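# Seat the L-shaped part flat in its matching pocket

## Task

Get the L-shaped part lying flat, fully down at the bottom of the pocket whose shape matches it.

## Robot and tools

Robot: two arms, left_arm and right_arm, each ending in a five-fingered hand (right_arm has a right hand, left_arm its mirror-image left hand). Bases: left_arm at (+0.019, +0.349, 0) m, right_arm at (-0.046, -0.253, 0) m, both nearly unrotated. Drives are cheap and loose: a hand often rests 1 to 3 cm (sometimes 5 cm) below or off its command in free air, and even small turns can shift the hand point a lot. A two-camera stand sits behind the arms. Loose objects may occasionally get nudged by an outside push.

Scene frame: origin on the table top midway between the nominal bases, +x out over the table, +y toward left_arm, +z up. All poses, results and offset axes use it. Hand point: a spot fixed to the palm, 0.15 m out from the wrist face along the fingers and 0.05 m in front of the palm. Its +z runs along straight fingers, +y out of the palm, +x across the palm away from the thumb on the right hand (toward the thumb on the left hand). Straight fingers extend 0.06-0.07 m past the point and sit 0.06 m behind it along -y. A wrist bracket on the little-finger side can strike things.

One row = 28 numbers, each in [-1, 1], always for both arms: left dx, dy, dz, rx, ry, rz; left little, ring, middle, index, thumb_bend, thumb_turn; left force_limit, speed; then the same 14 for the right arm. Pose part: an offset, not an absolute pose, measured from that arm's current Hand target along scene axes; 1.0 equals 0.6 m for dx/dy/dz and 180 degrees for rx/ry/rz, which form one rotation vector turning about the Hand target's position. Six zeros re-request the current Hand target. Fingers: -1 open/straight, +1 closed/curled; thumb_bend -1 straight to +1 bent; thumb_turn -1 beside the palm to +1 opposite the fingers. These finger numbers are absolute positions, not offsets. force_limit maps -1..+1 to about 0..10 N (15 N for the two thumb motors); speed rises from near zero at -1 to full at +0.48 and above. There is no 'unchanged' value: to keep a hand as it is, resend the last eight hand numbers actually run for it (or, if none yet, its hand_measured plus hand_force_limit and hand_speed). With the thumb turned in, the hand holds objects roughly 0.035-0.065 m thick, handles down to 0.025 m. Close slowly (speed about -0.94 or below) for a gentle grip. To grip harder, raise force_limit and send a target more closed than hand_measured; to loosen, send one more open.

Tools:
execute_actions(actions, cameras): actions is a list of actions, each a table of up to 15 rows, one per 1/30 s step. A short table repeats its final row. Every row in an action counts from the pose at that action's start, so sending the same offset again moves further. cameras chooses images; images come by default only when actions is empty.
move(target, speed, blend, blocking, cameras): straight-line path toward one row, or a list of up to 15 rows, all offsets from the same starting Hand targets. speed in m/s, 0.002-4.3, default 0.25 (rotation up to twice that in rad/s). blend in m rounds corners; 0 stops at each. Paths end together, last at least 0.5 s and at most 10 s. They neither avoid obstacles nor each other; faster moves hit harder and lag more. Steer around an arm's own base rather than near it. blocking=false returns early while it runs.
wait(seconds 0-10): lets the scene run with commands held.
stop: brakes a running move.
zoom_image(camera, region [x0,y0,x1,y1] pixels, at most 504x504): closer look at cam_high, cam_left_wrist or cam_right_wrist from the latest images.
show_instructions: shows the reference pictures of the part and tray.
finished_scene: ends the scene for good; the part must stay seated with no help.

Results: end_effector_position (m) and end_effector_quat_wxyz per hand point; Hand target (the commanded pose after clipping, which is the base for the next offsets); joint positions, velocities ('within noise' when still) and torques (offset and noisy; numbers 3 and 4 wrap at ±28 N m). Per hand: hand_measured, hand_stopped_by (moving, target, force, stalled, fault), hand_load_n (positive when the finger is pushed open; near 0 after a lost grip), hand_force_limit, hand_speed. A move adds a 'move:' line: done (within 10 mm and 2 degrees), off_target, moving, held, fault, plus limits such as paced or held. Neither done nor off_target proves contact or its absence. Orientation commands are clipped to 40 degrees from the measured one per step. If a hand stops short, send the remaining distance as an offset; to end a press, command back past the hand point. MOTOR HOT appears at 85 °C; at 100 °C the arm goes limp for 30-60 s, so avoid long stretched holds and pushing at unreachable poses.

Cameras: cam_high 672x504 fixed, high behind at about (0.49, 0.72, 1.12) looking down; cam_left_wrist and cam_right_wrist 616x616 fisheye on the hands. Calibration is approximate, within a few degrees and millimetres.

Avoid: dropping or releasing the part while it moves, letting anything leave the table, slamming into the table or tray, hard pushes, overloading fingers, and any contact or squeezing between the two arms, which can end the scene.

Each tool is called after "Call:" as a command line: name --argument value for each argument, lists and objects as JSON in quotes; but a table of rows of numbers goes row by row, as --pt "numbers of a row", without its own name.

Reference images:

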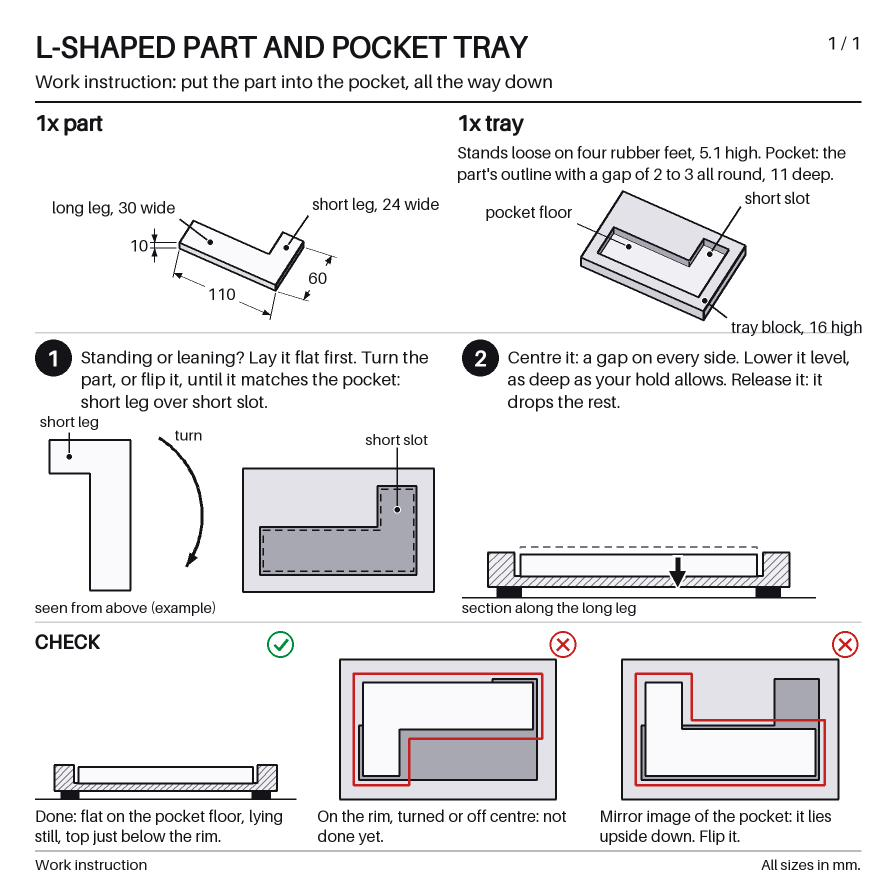

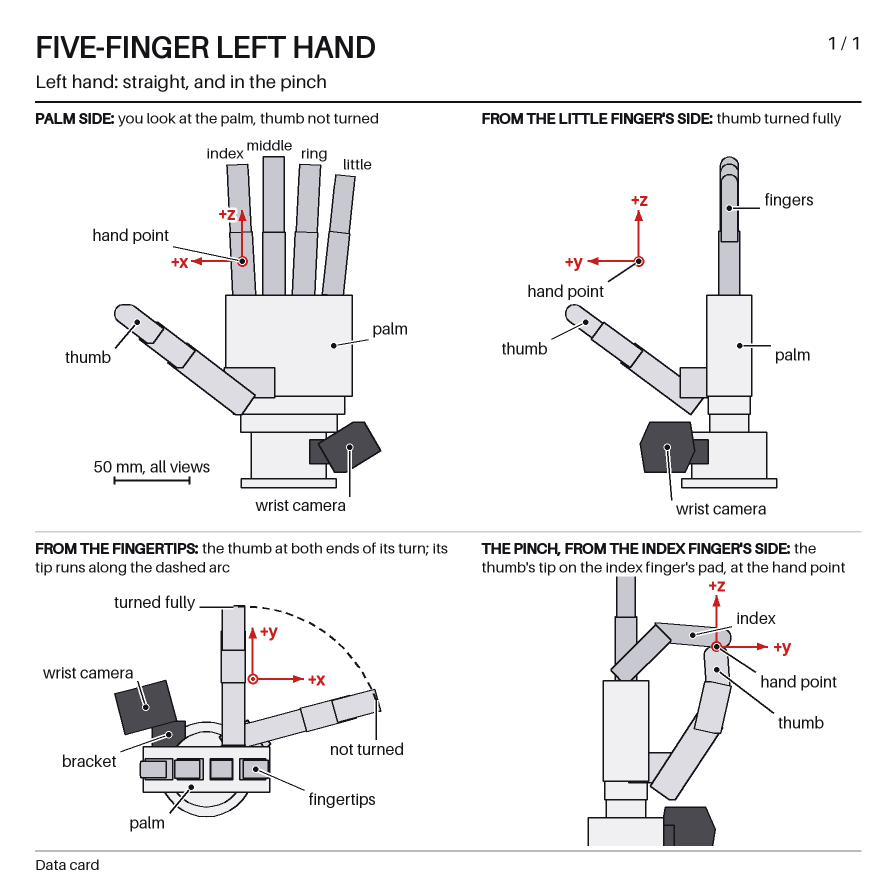

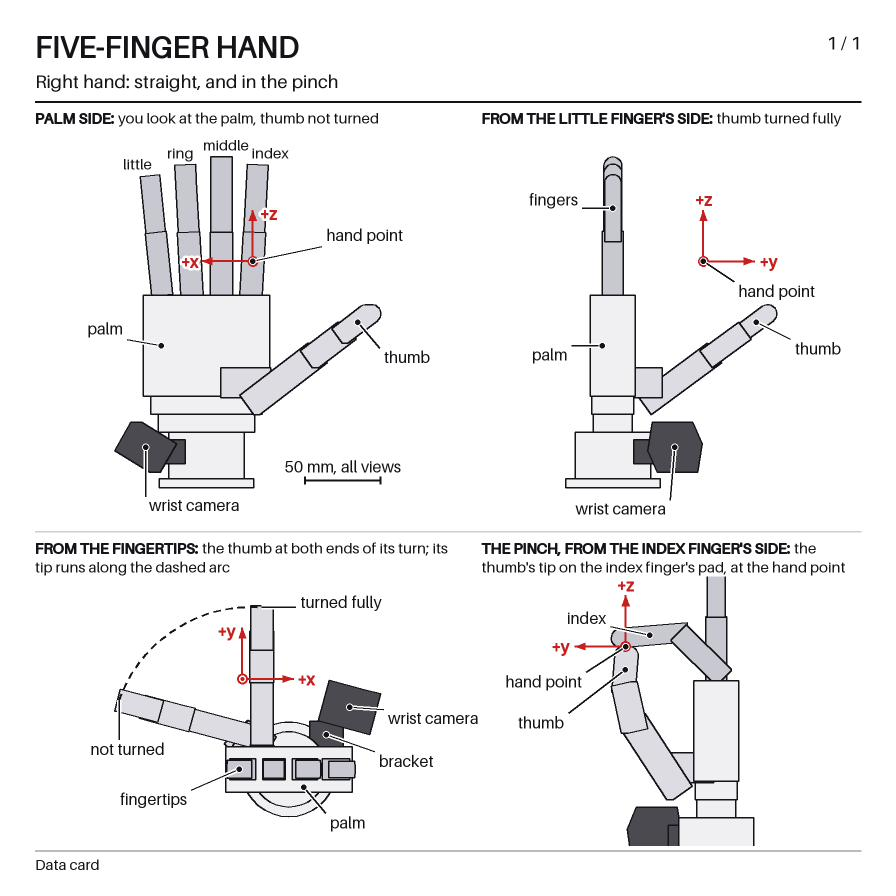

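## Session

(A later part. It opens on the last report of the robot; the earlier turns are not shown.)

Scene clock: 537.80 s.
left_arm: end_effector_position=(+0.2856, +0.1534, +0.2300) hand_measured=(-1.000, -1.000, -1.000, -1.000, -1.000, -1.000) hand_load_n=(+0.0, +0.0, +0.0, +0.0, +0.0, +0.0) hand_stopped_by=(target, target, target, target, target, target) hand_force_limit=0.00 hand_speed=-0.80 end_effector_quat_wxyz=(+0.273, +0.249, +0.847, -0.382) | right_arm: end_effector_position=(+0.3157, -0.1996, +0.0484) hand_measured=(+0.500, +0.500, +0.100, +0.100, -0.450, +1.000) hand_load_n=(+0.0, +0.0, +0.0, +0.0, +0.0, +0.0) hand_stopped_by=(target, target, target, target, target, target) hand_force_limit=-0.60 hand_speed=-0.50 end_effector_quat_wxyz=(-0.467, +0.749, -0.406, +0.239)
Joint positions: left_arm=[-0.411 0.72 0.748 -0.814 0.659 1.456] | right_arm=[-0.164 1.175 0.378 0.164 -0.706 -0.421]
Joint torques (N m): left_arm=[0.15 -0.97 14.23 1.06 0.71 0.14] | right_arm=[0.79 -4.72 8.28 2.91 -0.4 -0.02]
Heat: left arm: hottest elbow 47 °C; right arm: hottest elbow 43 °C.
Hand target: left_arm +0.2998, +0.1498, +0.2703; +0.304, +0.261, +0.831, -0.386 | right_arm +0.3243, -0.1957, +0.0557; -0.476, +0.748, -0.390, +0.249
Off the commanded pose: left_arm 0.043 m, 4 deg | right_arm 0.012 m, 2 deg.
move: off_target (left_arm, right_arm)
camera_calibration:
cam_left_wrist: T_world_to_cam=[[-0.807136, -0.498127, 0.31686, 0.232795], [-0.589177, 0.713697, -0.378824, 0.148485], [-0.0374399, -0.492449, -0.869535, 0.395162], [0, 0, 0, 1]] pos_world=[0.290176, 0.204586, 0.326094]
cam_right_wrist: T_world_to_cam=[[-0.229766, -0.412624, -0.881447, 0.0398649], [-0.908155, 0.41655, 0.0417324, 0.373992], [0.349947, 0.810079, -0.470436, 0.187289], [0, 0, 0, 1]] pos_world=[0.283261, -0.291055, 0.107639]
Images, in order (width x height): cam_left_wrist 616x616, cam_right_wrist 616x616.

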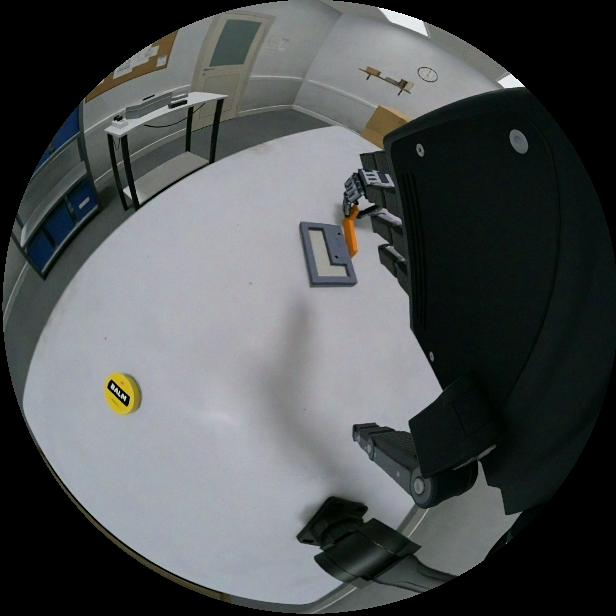

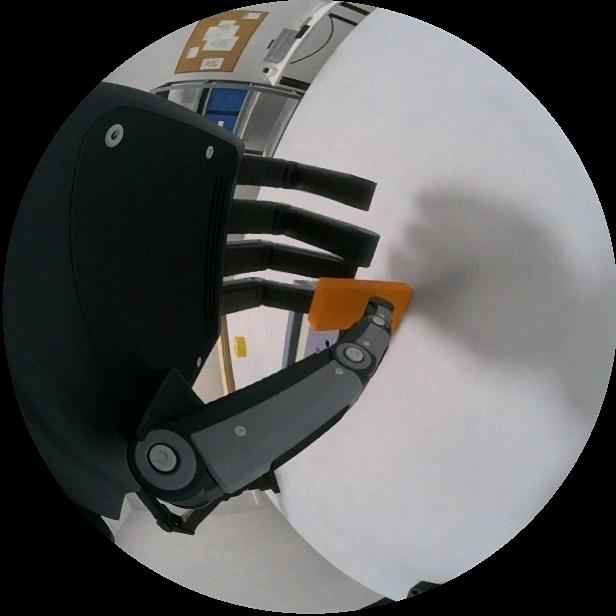

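Call:
move --target '[0, 0, 0, 0, 0, 0, -1, -1, -1, -1, -1, -1, 0, -0.8, 0, 0, 0, 0, 0, 0, 0.5, 0.5, 0.4, 0.4, 0.0, 1, -0.4, -0.92]' --cameras '["cam_right_wrist", "cam_left_wrist"]' --speed 0.12

Call:
zoom_image --camera "cam_right_wrist" --region '[220, 200, 480, 460]'

Call:
zoom_image --camera "cam_left_wrist" --region '[310, 150, 400, 280]'

Scene clock: 548.77 s.
left_arm: end_effector_position=(+0.2856, +0.1534, +0.2300) hand_measured=(-1.000, -1.000, -1.000, -1.000, -1.000, -1.000) hand_load_n=(+0.0, +0.0, +0.0, +0.0, +0.0, +0.0) hand_stopped_by=(target, target, target, target, target, target) hand_force_limit=0.00 hand_speed=-0.80 end_effector_quat_wxyz=(+0.273, +0.249, +0.847, -0.382) | right_arm: end_effector_position=(+0.3157, -0.1996, +0.0484) hand_measured=(+0.500, +0.500, +0.210, +0.256, -0.386, +1.000) hand_load_n=(+0.0, +0.0, +4.0, +3.0, +6.5, -1.5) hand_stopped_by=(target, target, force, force, force, target) hand_force_limit=-0.40 hand_speed=-0.92 end_effector_quat_wxyz=(-0.467, +0.749, -0.406, +0.239)
Joint positions: left_arm=[-0.411 0.72 0.748 -0.814 0.659 1.456] | right_arm=[-0.164 1.175 0.378 0.164 -0.706 -0.421]
Joint torques (N m): left_arm=[0.38 -0.85 14.28 1.03 0.7 0.17] | right_arm=[0.85 -4.72 8.49 2.92 -0.37 0]
Heat: left arm: hottest elbow 47 °C; right arm: hottest elbow 42 °C.
Hand target: left_arm +0.2998, +0.1498, +0.2703; +0.304, +0.261, +0.831, -0.386 | right_arm +0.3243, -0.1957, +0.0557; -0.476, +0.748, -0.390, +0.249
Off the commanded pose: left_arm 0.043 m, 4 deg | right_arm 0.012 m, 2 deg.
move: off_target (left_arm, right_arm)
camera_calibration:
cam_left_wrist: T_world_to_cam=[[-0.807136, -0.498127, 0.31686, 0.232795], [-0.589177, 0.713697, -0.378824, 0.148485], [-0.0374399, -0.492449, -0.869535, 0.395162], [0, 0, 0, 1]] pos_world=[0.290176, 0.204586, 0.326094]
cam_right_wrist: T_world_to_cam=[[-0.229766, -0.412624, -0.881447, 0.0398649], [-0.908155, 0.41655, 0.0417324, 0.373992], [0.349947, 0.810079, -0.470436, 0.187289], [0, 0, 0, 1]] pos_world=[0.283261, -0.291055, 0.107639]
Images, in order (width x height): cam_left_wrist 616x616, cam_right_wrist 616x616.

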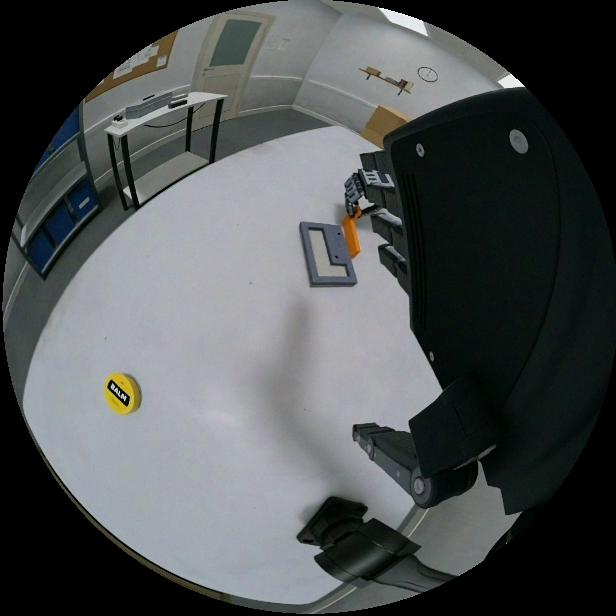

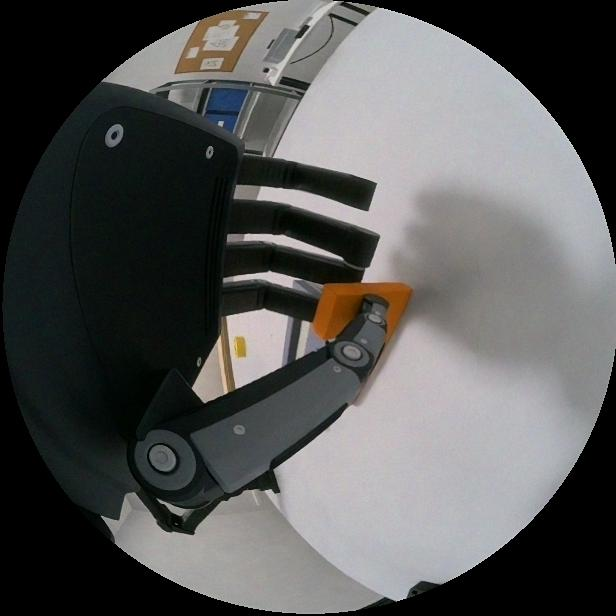

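Scaled by 1.938 from the camera's 616x616 image, which has a finer 880x880 frame.

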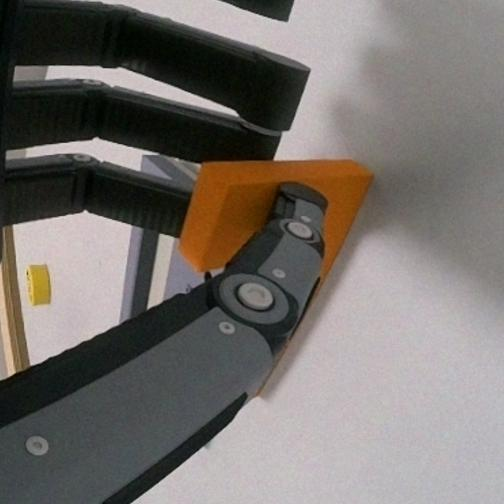

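Scaled by 3.877 from the camera's 616x616 image, which has a finer 880x880 frame.

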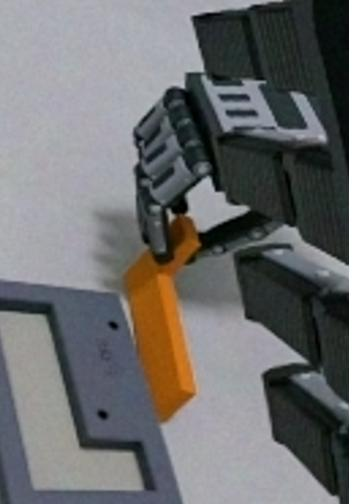

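Call:
move --target '[0, 0, 0, 0, 0, 0, -1, -1, -1, -1, -1, -1, 0, -0.8, 0, 0, 0.25, 0, 0, 0, 0.5, 0.5, 0.4, 0.4, 0.0, 1, -0.4, -0.92]' --cameras '["all"]' --speed 0.1

Call:
zoom_image --camera "cam_right_wrist" --region '[220, 200, 480, 460]'

Call:
zoom_image --camera "cam_high" --region '[370, 90, 480, 220]'

Scene clock: 641.33 s.
left_arm: end_effector_position=(+0.2856, +0.1534, +0.2300) hand_measured=(-1.000, -1.000, -1.000, -1.000, -1.000, -1.000) hand_load_n=(+0.0, +0.0, +0.0, +0.0, +0.0, +0.0) hand_stopped_by=(target, target, target, target, target, target) hand_force_limit=0.00 hand_speed=-0.80 end_effector_quat_wxyz=(+0.273, +0.249, +0.847, -0.382) | right_arm: end_effector_position=(+0.3097, -0.1988, +0.1681) hand_measured=(+0.500, +0.500, +0.210, +0.256, -0.386, +1.000) hand_load_n=(+0.0, +0.0, +3.5, +3.0, +6.5, -1.5) hand_stopped_by=(target, target, force, force, force, target) hand_force_limit=-0.40 hand_speed=-0.92 end_effector_quat_wxyz=(-0.461, +0.753, -0.411, +0.227)
Joint positions: left_arm=[-0.411 0.72 0.748 -0.814 0.659 1.456] | right_arm=[-0.164 0.902 0.603 -0.368 -0.706 -0.431]
Joint torques (N m): left_arm=[0.56 -0.67 14.19 1.06 0.7 0.16] | right_arm=[0.73 -5.07 15.17 1.26 -0.39 -0.02]
Heat: left arm: hottest elbow 48 °C; right arm: hottest elbow 42 °C.
Hand target: left_arm +0.2998, +0.1498, +0.2703; +0.304, +0.261, +0.831, -0.386 | right_arm +0.3243, -0.1957, +0.2057; -0.476, +0.748, -0.390, +0.249
Off the commanded pose: left_arm 0.043 m, 4 deg | right_arm 0.040 m, 4 deg.
move: off_target (left_arm, right_arm)
camera_calibration:
cam_left_wrist: T_world_to_cam=[[-0.807136, -0.498127, 0.31686, 0.232795], [-0.589177, 0.713697, -0.378824, 0.148485], [-0.0374399, -0.492449, -0.869535, 0.395162], [0, 0, 0, 1]] pos_world=[0.290176, 0.204586, 0.326094]
cam_right_wrist: T_world_to_cam=[[-0.252847, -0.413274, -0.874799, 0.150225], [-0.908387, 0.412626, 0.0676216, 0.358202], [0.333018, 0.811754, -0.479744, 0.252205], [0, 0, 0, 1]] pos_world=[0.279381, -0.290448, 0.228188]

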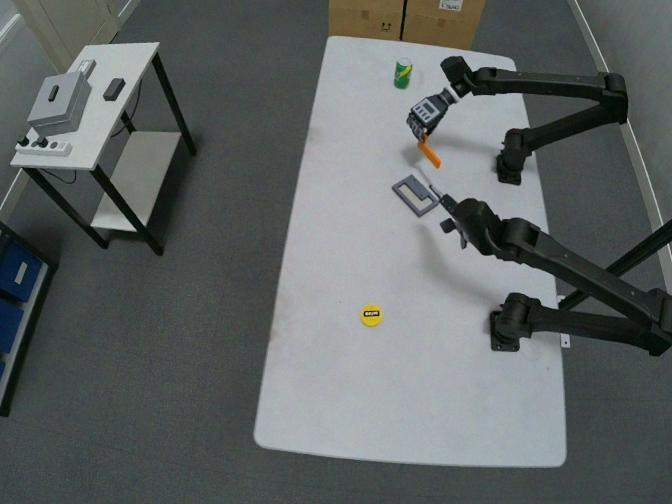

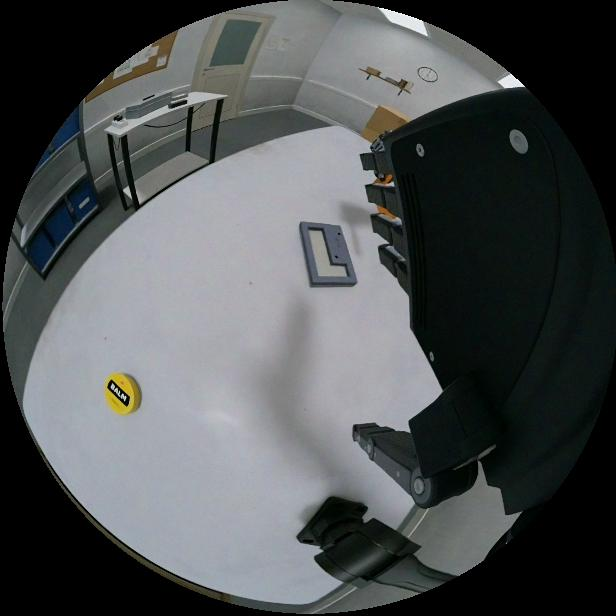

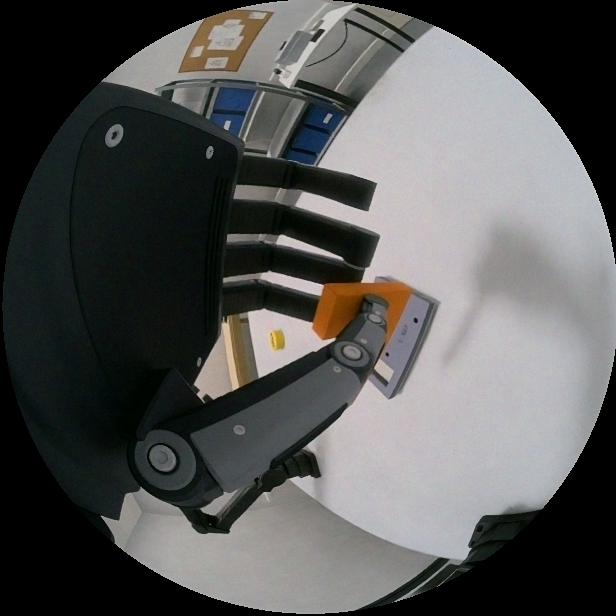

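Scaled by 1.938 from the camera's 616x616 image, which has a finer 880x880 frame.

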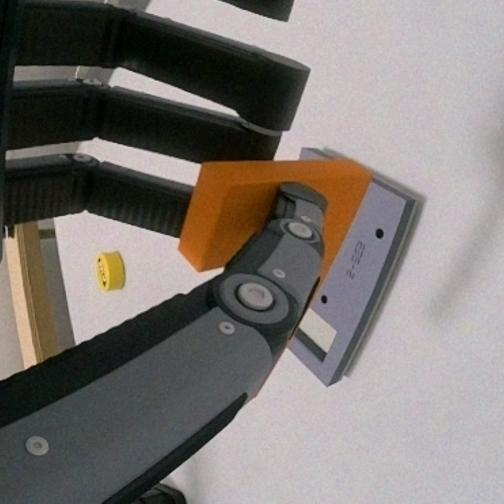

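Scaled by 3.877 from the camera's 672x504 image, which has a finer 960x720 frame.

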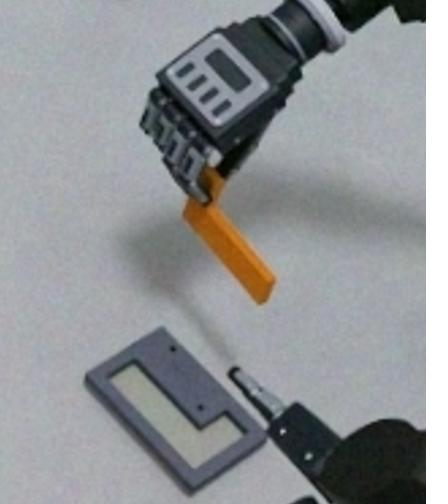

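Call:
move --pt "0 0 0 0 0 0 -1 -1 -1 -1 -1 -1 0 -0.8 0.0428 -0.0738 0.0572 -0.0957 0.1365 0 0.5 0.5 0.4 0.4 0.0 1 -0.4 -0.92" --pt "0 0 0 0 0 0 -1 -1 -1 -1 -1 -1 0 -0.8 0.0595 -0.1572 0.0572 -0.0077 0.1756 -0.3525 0.5 0.5 0.4 0.4 0.0 1 -0.4 -0.92" --pt "0 0 0 0 0 0 -1 -1 -1 -1 -1 -1 0 -0.8 0.0762 -0.1738 0.0572 0.1135 0.1784 -0.7289 0.5 0.5 0.4 0.4 0.0 1 -0.4 -0.92" --cameras '["all"]' --speed 0.2 --blend '[0.02, 0.02, 0]'

Call:
zoom_image --camera "cam_right_wrist" --region '[220, 200, 480, 460]'

Call:
zoom_image --camera "cam_high" --region '[370, 90, 480, 220]'

Scene clock: 687.97 s.
left_arm: end_effector_position=(+0.2856, +0.1534, +0.2300) hand_measured=(-1.000, -1.000, -1.000, -1.000, -1.000, -1.000) hand_load_n=(+0.0, +0.0, +0.0, +0.0, +0.0, +0.0) hand_stopped_by=(target, target, target, target, target, target) hand_force_limit=0.00 hand_speed=-0.80 end_effector_quat_wxyz=(+0.273, +0.249, +0.847, -0.382) | right_arm: end_effector_position=(+0.3543, -0.3082, +0.2200) hand_measured=(+0.500, +0.500, +0.210, +0.256, -0.386, +1.000) hand_load_n=(+0.0, +0.0, +3.5, +3.0, +6.5, -1.5) hand_stopped_by=(target, target, force, force, force, target) hand_force_limit=-0.40 hand_speed=-0.92 end_effector_quat_wxyz=(-0.049, +0.079, +0.950, -0.299)
Joint positions: left_arm=[-0.411 0.72 0.748 -0.814 0.659 1.456] | right_arm=[0.075 1.396 1.323 -1.684 0.589 1.82]
Joint torques (N m): left_arm=[0.5 -0.91 14.16 0.96 0.73 0.19] | right_arm=[1.67 -9.11 13.65 -0.24 0.34 0.13]
Heat: left arm: hottest elbow 49 °C; right arm: hottest elbow 45 °C.
Hand target: left_arm +0.2998, +0.1498, +0.2703; +0.304, +0.261, +0.831, -0.386 | right_arm +0.3700, -0.3000, +0.2400; -0.027, +0.083, +0.950, -0.299
Off the commanded pose: left_arm 0.043 m, 4 deg | right_arm 0.027 m, 3 deg.
move: off_target (left_arm, right_arm)
camera_calibration:
cam_left_wrist: T_world_to_cam=[[-0.807136, -0.498127, 0.31686, 0.232795], [-0.589177, 0.713697, -0.378824, 0.148485], [-0.0374399, -0.492449, -0.869535, 0.395162], [0, 0, 0, 1]] pos_world=[0.290176, 0.204586, 0.326094]
cam_right_wrist: T_world_to_cam=[[-0.114224, 0.817719, -0.564171, 0.423535], [0.92988, 0.287889, 0.229005, -0.284882], [0.34968, -0.498453, -0.793264, 0.0102813], [0, 0, 0, 1]] pos_world=[0.309688, -0.259194, 0.312341]

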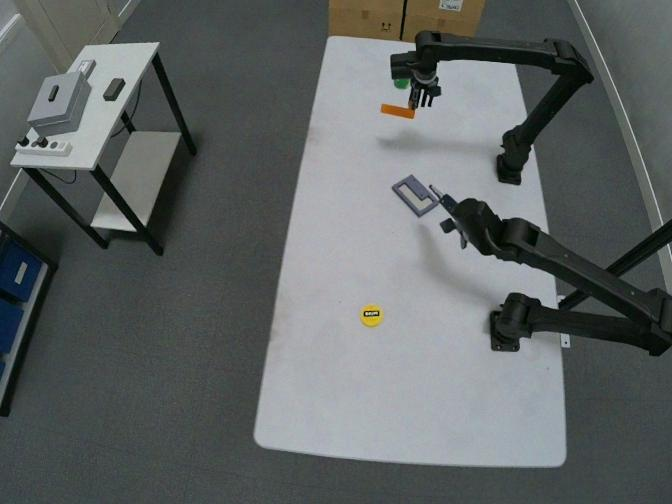

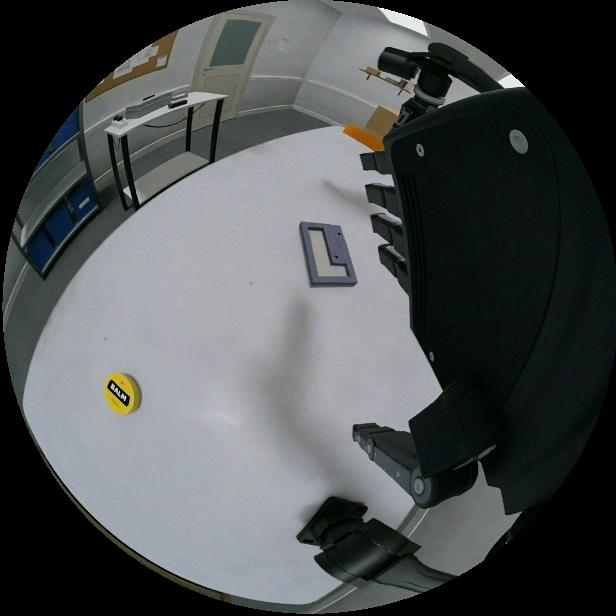

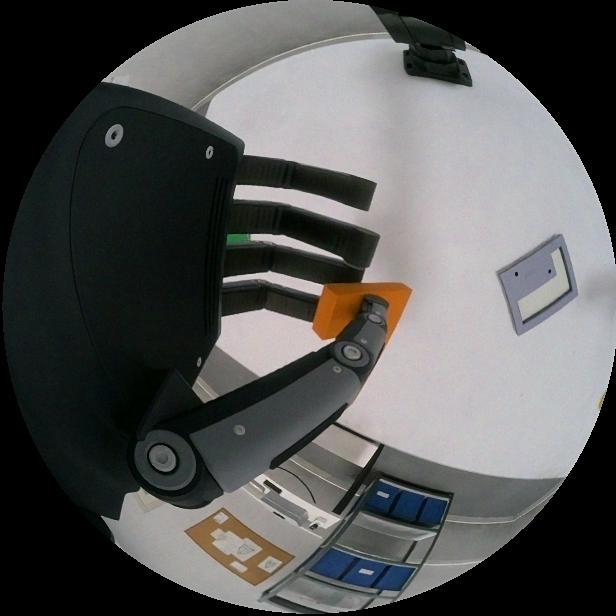

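Scaled by 1.938 from the camera's 616x616 image, which has a finer 880x880 frame.

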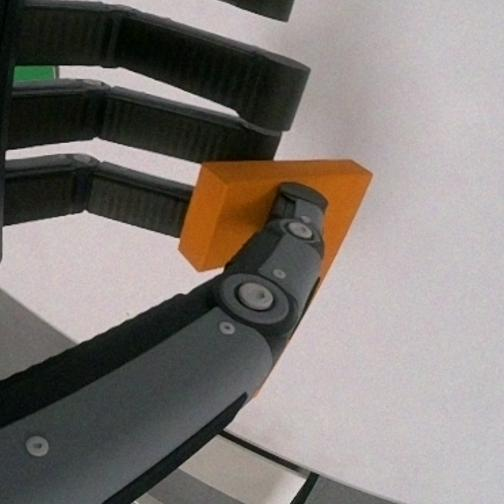

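Scaled by 3.877 from the camera's 672x504 image, which has a finer 960x720 frame.

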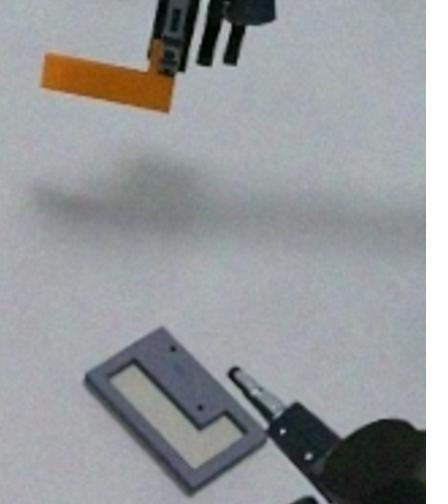

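Call:
zoom_image --camera "cam_right_wrist" --region '[300, 260, 430, 420]'

Call:
zoom_image --camera "cam_high" --region '[370, 80, 460, 140]'

Scaled by 3.150 from the camera's 616x616 image, which has a finer 880x880 frame.

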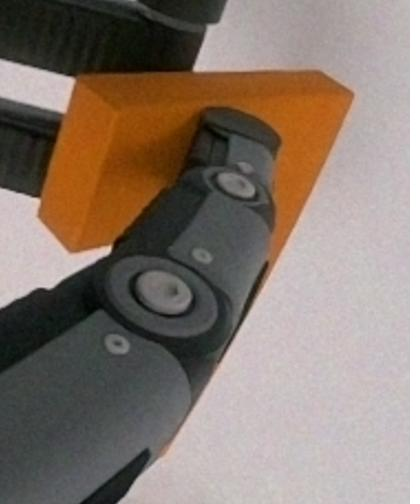

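Scaled by 5.600 from the camera's 672x504 image, which has a finer 960x720 frame.

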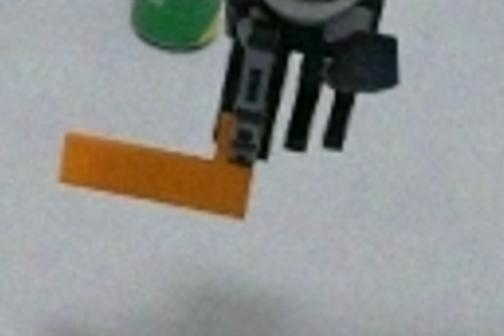

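Call:
move --target '[0, 0, 0, 0, 0, 0, -1, -1, -1, -1, -1, -1, 0, -0.8, -0.015, 0.0133, -0.23, 0.1886, -0.0471, 0, 0.5, 0.5, 0.4, 0.4, 0.0, 1, -0.4, -0.92]' --cameras '["all"]' --speed 0.12

Call:
zoom_image --camera "cam_right_wrist" --region '[220, 200, 480, 460]'

Call:
zoom_image --camera "cam_high" --region '[370, 70, 480, 180]'

Scene clock: 758.67 s.
left_arm: end_effector_position=(+0.2856, +0.1534, +0.2300) hand_measured=(-1.000, -1.000, -1.000, -1.000, -1.000, -1.000) hand_load_n=(+0.0, +0.0, +0.0, +0.0, +0.0, +0.0) hand_stopped_by=(target, target, target, target, target, target) hand_force_limit=0.00 hand_speed=-0.80 end_effector_quat_wxyz=(+0.273, +0.249, +0.847, -0.382) | right_arm: end_effector_position=(+0.3520, -0.2834, +0.0975) hand_measured=(+0.500, +0.500, +0.210, +0.256, -0.386, +1.000) hand_load_n=(+0.0, +0.0, +4.0, +3.0, +6.5, -1.0) hand_stopped_by=(target, target, force, force, force, target) hand_force_limit=-0.40 hand_speed=-0.92 end_effector_quat_wxyz=(+0.004, +0.092, +0.996, -0.004)
Joint positions: left_arm=[-0.411 0.72 0.748 -0.814 0.659 1.456] | right_arm=[-0.178 1.37 0.968 -1.161 0.008 1.53]
Joint torques (N m): left_arm=[0.38 -1.03 14.17 1.07 0.7 0.15] | right_arm=[-0.38 -8.88 9.16 1.22 -0.12 -0.2]
Heat: left arm: hottest elbow 50 °C; right arm: hottest elbow 48 °C.
Hand target: left_arm +0.2998, +0.1498, +0.2703; +0.304, +0.261, +0.831, -0.386 | right_arm +0.3610, -0.2920, +0.1020; +0.019, +0.093, +0.995, -0.002
Off the commanded pose: left_arm 0.043 m, 4 deg | right_arm 0.013 m, 2 deg.
move: off_target (left_arm, right_arm)
camera_calibration:
cam_left_wrist: T_world_to_cam=[[-0.807136, -0.498127, 0.31686, 0.232795], [-0.589177, 0.713697, -0.378824, 0.148485], [-0.0374399, -0.492449, -0.869535, 0.395162], [0, 0, 0, 1]] pos_world=[0.290176, 0.204586, 0.326094]
cam_right_wrist: T_world_to_cam=[[-0.049445, 0.998358, -0.0289242, 0.310179], [0.873936, 0.0572662, 0.482656, -0.332285], [0.48352, -0.00141299, -0.875332, 0.0279513], [0, 0, 0, 1]] pos_world=[0.292218, -0.290601, 0.193818]

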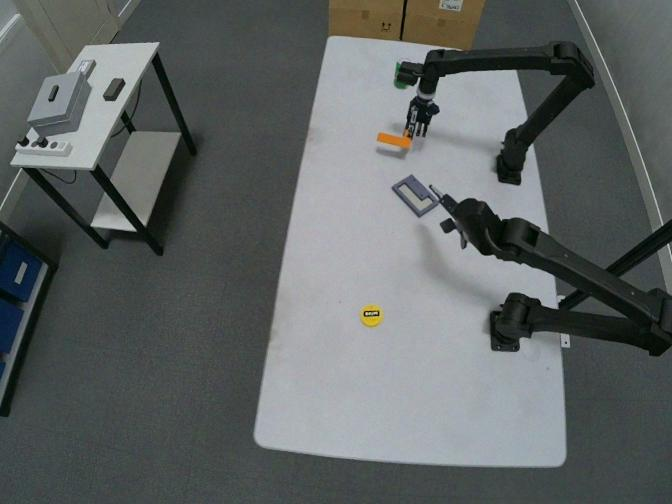

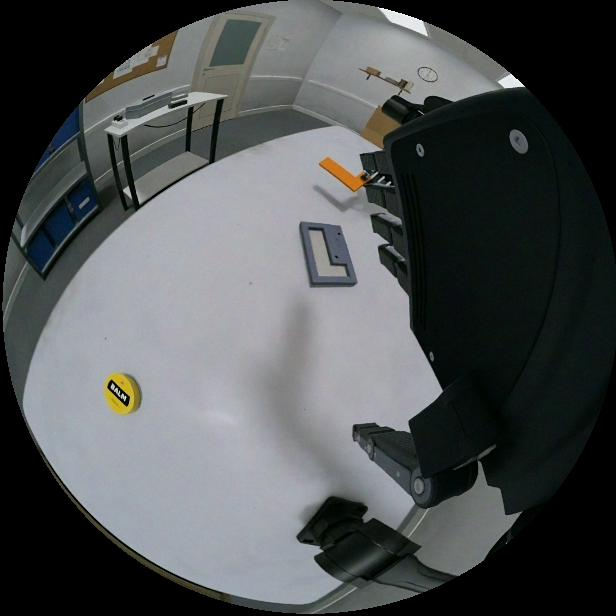

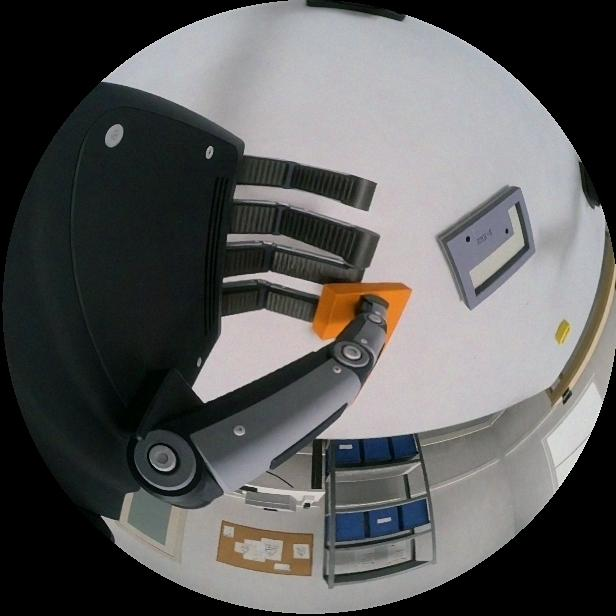

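Scaled by 1.938 from the camera's 616x616 image, which has a finer 880x880 frame.

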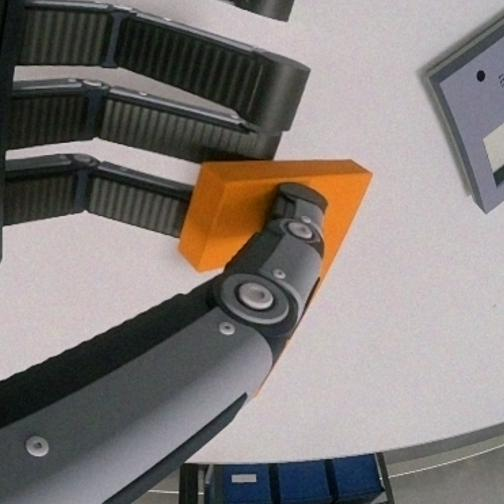

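Scaled by 4.582 from the camera's 672x504 image, which has a finer 960x720 frame.

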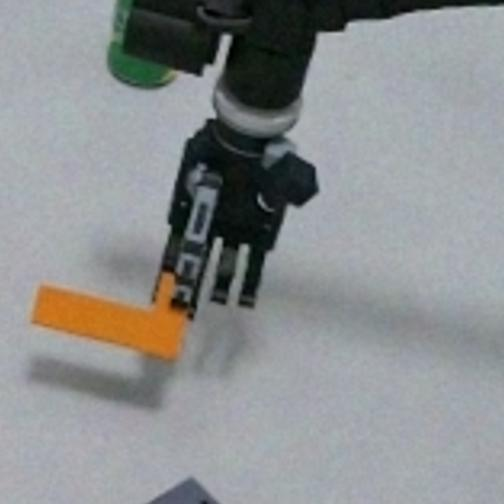

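Call:
move --target '[0, 0, 0, 0, 0, 0, -1, -1, -1, -1, -1, -1, 0, -0.8, 0, 0, -0.08, 0, 0, 0, 0.5, 0.5, 0.4, 0.4, 0.0, 1, -0.4, -0.92]' --cameras '["all"]' --speed 0.1

Call:
zoom_image --camera "cam_high" --region '[370, 70, 480, 180]'

Call:
zoom_image --camera "cam_left_wrist" --region '[300, 130, 400, 230]'

Scene clock: 770.17 s.
left_arm: end_effector_position=(+0.2856, +0.1534, +0.2300) hand_measured=(-1.000, -1.000, -1.000, -1.000, -1.000, -1.000) hand_load_n=(+0.0, +0.0, +0.0, +0.0, +0.0, +0.0) hand_stopped_by=(target, target, target, target, target, target) hand_force_limit=0.00 hand_speed=-0.80 end_effector_quat_wxyz=(+0.273, +0.249, +0.847, -0.382) | right_arm: end_effector_position=(+0.3509, -0.2831, +0.0498) hand_measured=(+0.500, +0.500, +0.210, +0.256, -0.386, +1.000) hand_load_n=(+0.0, +0.0, +4.0, +3.0, +6.5, -1.0) hand_stopped_by=(target, target, force, force, force, target) hand_force_limit=-0.40 hand_speed=-0.92 end_effector_quat_wxyz=(+0.004, +0.092, +0.996, -0.004)
Joint positions: left_arm=[-0.411 0.72 0.748 -0.814 0.659 1.456] | right_arm=[-0.178 1.43 0.888 -1.021 0.008 1.53]
Joint torques (N m): left_arm=[0.32 -0.85 14.2 0.95 0.68 0.19] | right_arm=[-0.85 -9.05 8.73 1.03 -0.15 -0.23]
Heat: left arm: hottest elbow 50 °C; right arm: hottest elbow 46 °C.
Hand target: left_arm +0.2998, +0.1498, +0.2703; +0.304, +0.261, +0.831, -0.386 | right_arm +0.3610, -0.2920, +0.0540; +0.019, +0.093, +0.995, -0.002
Off the commanded pose: left_arm 0.043 m, 4 deg | right_arm 0.014 m, 2 deg.
move: off_target (left_arm, right_arm)
camera_calibration:
cam_left_wrist: T_world_to_cam=[[-0.807136, -0.498127, 0.31686, 0.232795], [-0.589177, 0.713697, -0.378824, 0.148485], [-0.0374399, -0.492449, -0.869535, 0.395162], [0, 0, 0, 1]] pos_world=[0.290176, 0.204586, 0.326094]
cam_right_wrist: T_world_to_cam=[[-0.049445, 0.998358, -0.0289242, 0.308443], [0.873936, 0.0572662, 0.482656, -0.308279], [0.48352, -0.00141299, -0.875332, -0.0131339], [0, 0, 0, 1]] pos_world=[0.291018, -0.290301, 0.146218]

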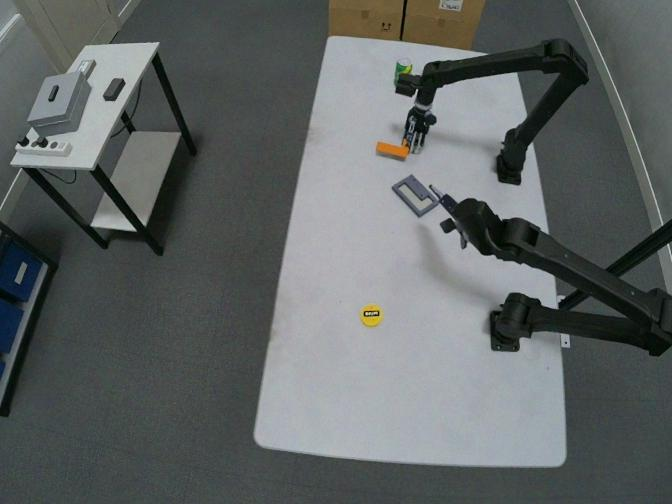

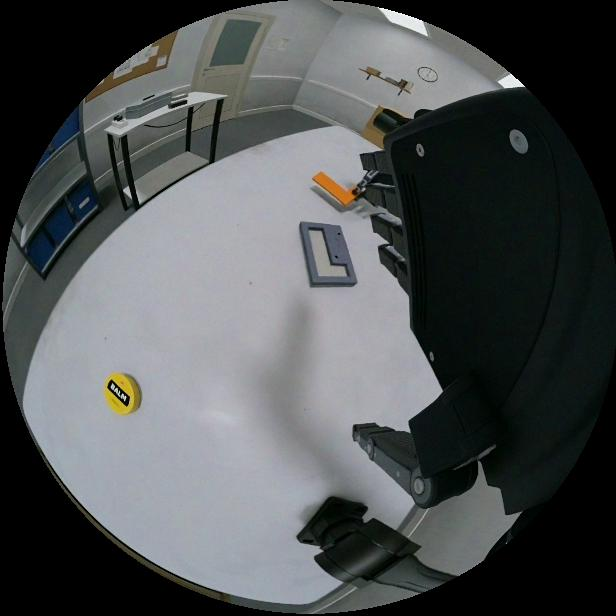

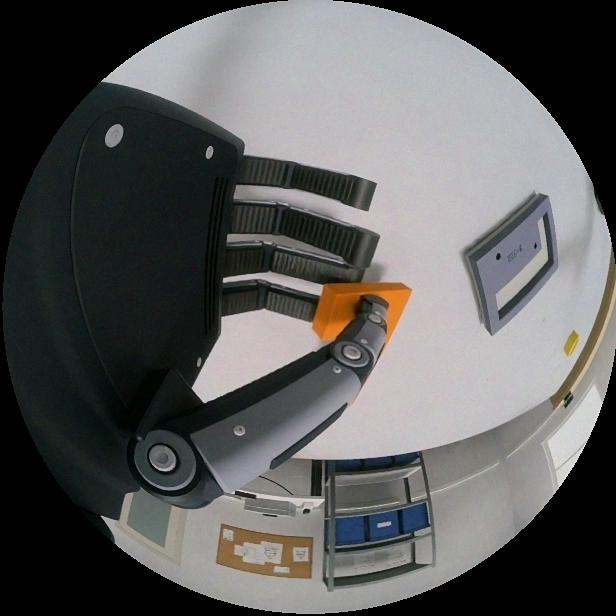

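Scaled by 4.582 from the camera's 672x504 image, which has a finer 960x720 frame.

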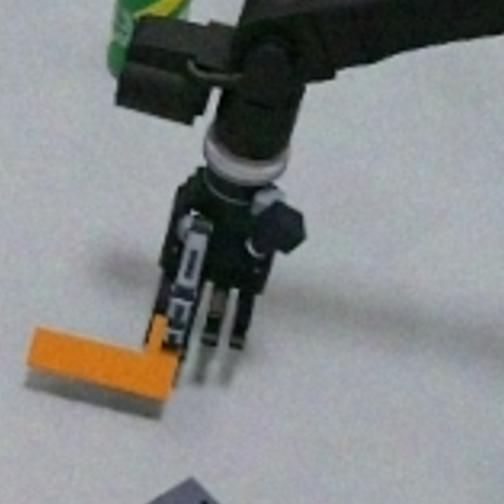

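Scaled by 5.040 from the camera's 616x616 image, which has a finer 880x880 frame.

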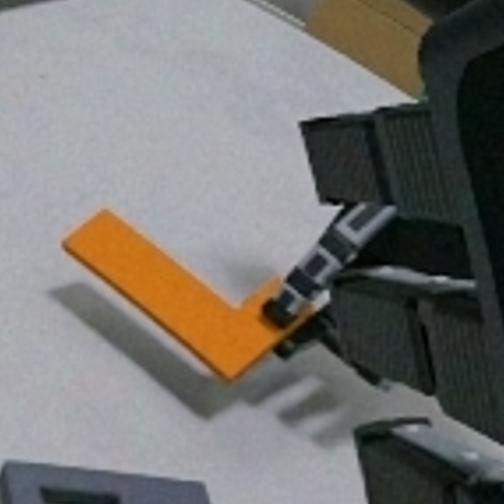

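Call:
move --target '[0, 0, 0, 0, 0, 0, -1, -1, -1, -1, -1, -1, 0, -0.8, 0, 0, -0.024, 0, 0, 0, 0.5, 0.5, 0.4, 0.4, 0.0, 1, -0.4, -0.92]' --cameras '["cam_left_wrist", "cam_high"]' --speed 0.06

Call:
zoom_image --camera "cam_left_wrist" --region '[300, 130, 400, 230]'

Scene clock: 775.60 s.
left_arm: end_effector_position=(+0.2856, +0.1534, +0.2300) hand_measured=(-1.000, -1.000, -1.000, -1.000, -1.000, -1.000) hand_load_n=(+0.0, +0.0, +0.0, +0.0, +0.0, +0.0) hand_stopped_by=(target, target, target, target, target, target) hand_force_limit=0.00 hand_speed=-0.80 end_effector_quat_wxyz=(+0.273, +0.249, +0.847, -0.382) | right_arm: end_effector_position=(+0.3520, -0.2833, +0.0372) hand_measured=(+0.500, +0.500, +0.210, +0.256, -0.386, +1.000) hand_load_n=(+0.0, +0.0, +3.5, +3.0, +6.5, -1.0) hand_stopped_by=(target, target, force, force, force, target) hand_force_limit=-0.40 hand_speed=-0.92 end_effector_quat_wxyz=(+0.006, +0.092, +0.996, -0.005)
Joint positions: left_arm=[-0.411 0.72 0.748 -0.814 0.659 1.456] | right_arm=[-0.178 1.45 0.87 -0.978 0.008 1.53]
Joint torques (N m): left_arm=[0.21 -0.97 14.19 1.1 0.7 0.16] | right_arm=[-0.62 -8.41 8.49 1.24 -0.13 -0.23]
Heat: left arm: hottest elbow 50 °C; right arm: hottest elbow 46 °C.
Hand target: left_arm +0.2998, +0.1498, +0.2703; +0.304, +0.261, +0.831, -0.386 | right_arm +0.3610, -0.2920, +0.0396; +0.019, +0.093, +0.995, -0.002
Off the commanded pose: left_arm 0.043 m, 4 deg | right_arm 0.013 m, 2 deg.
move: off_target (left_arm, right_arm)
camera_calibration:
cam_left_wrist: T_world_to_cam=[[-0.807136, -0.498127, 0.31686, 0.232795], [-0.589177, 0.713697, -0.378824, 0.148485], [-0.0374399, -0.492449, -0.869535, 0.395162], [0, 0, 0, 1]] pos_world=[0.290176, 0.204586, 0.326094]
Images, in order (width x height): cam_high 672x504, cam_left_wrist 616x616.

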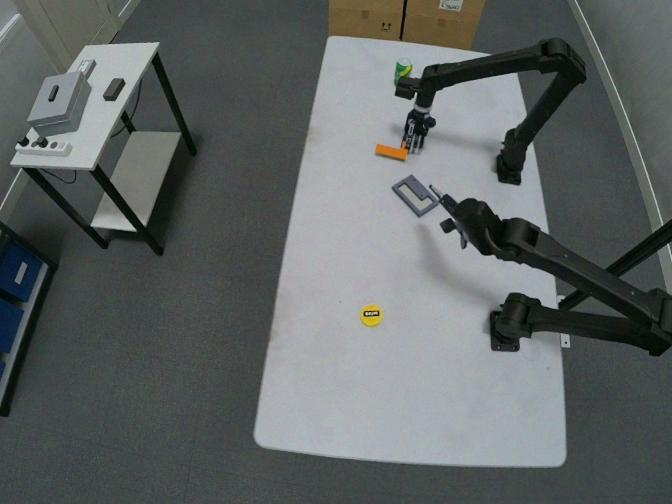

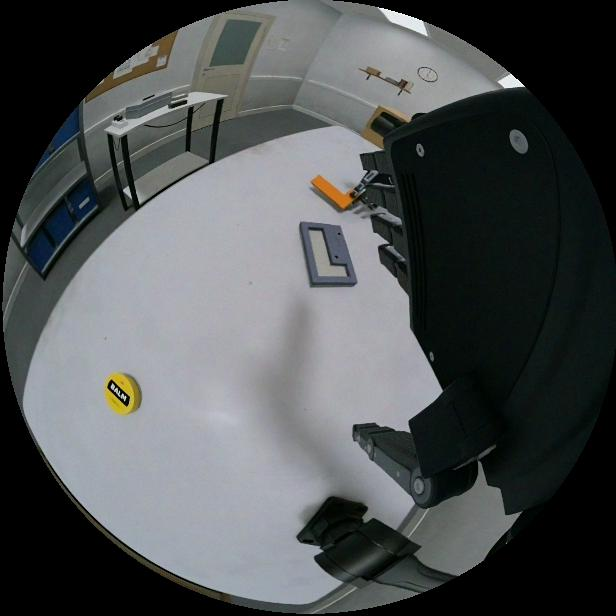

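Scaled by 5.040 from the camera's 616x616 image, which has a finer 880x880 frame.

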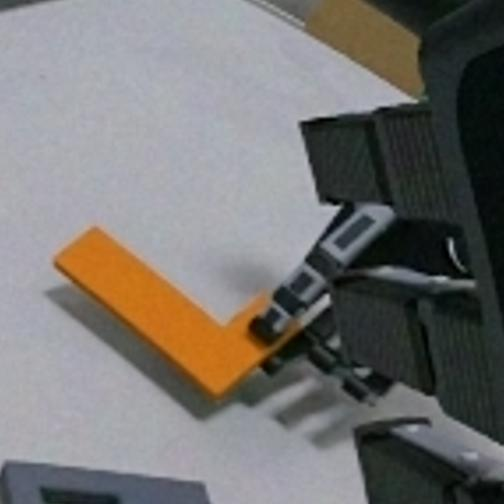

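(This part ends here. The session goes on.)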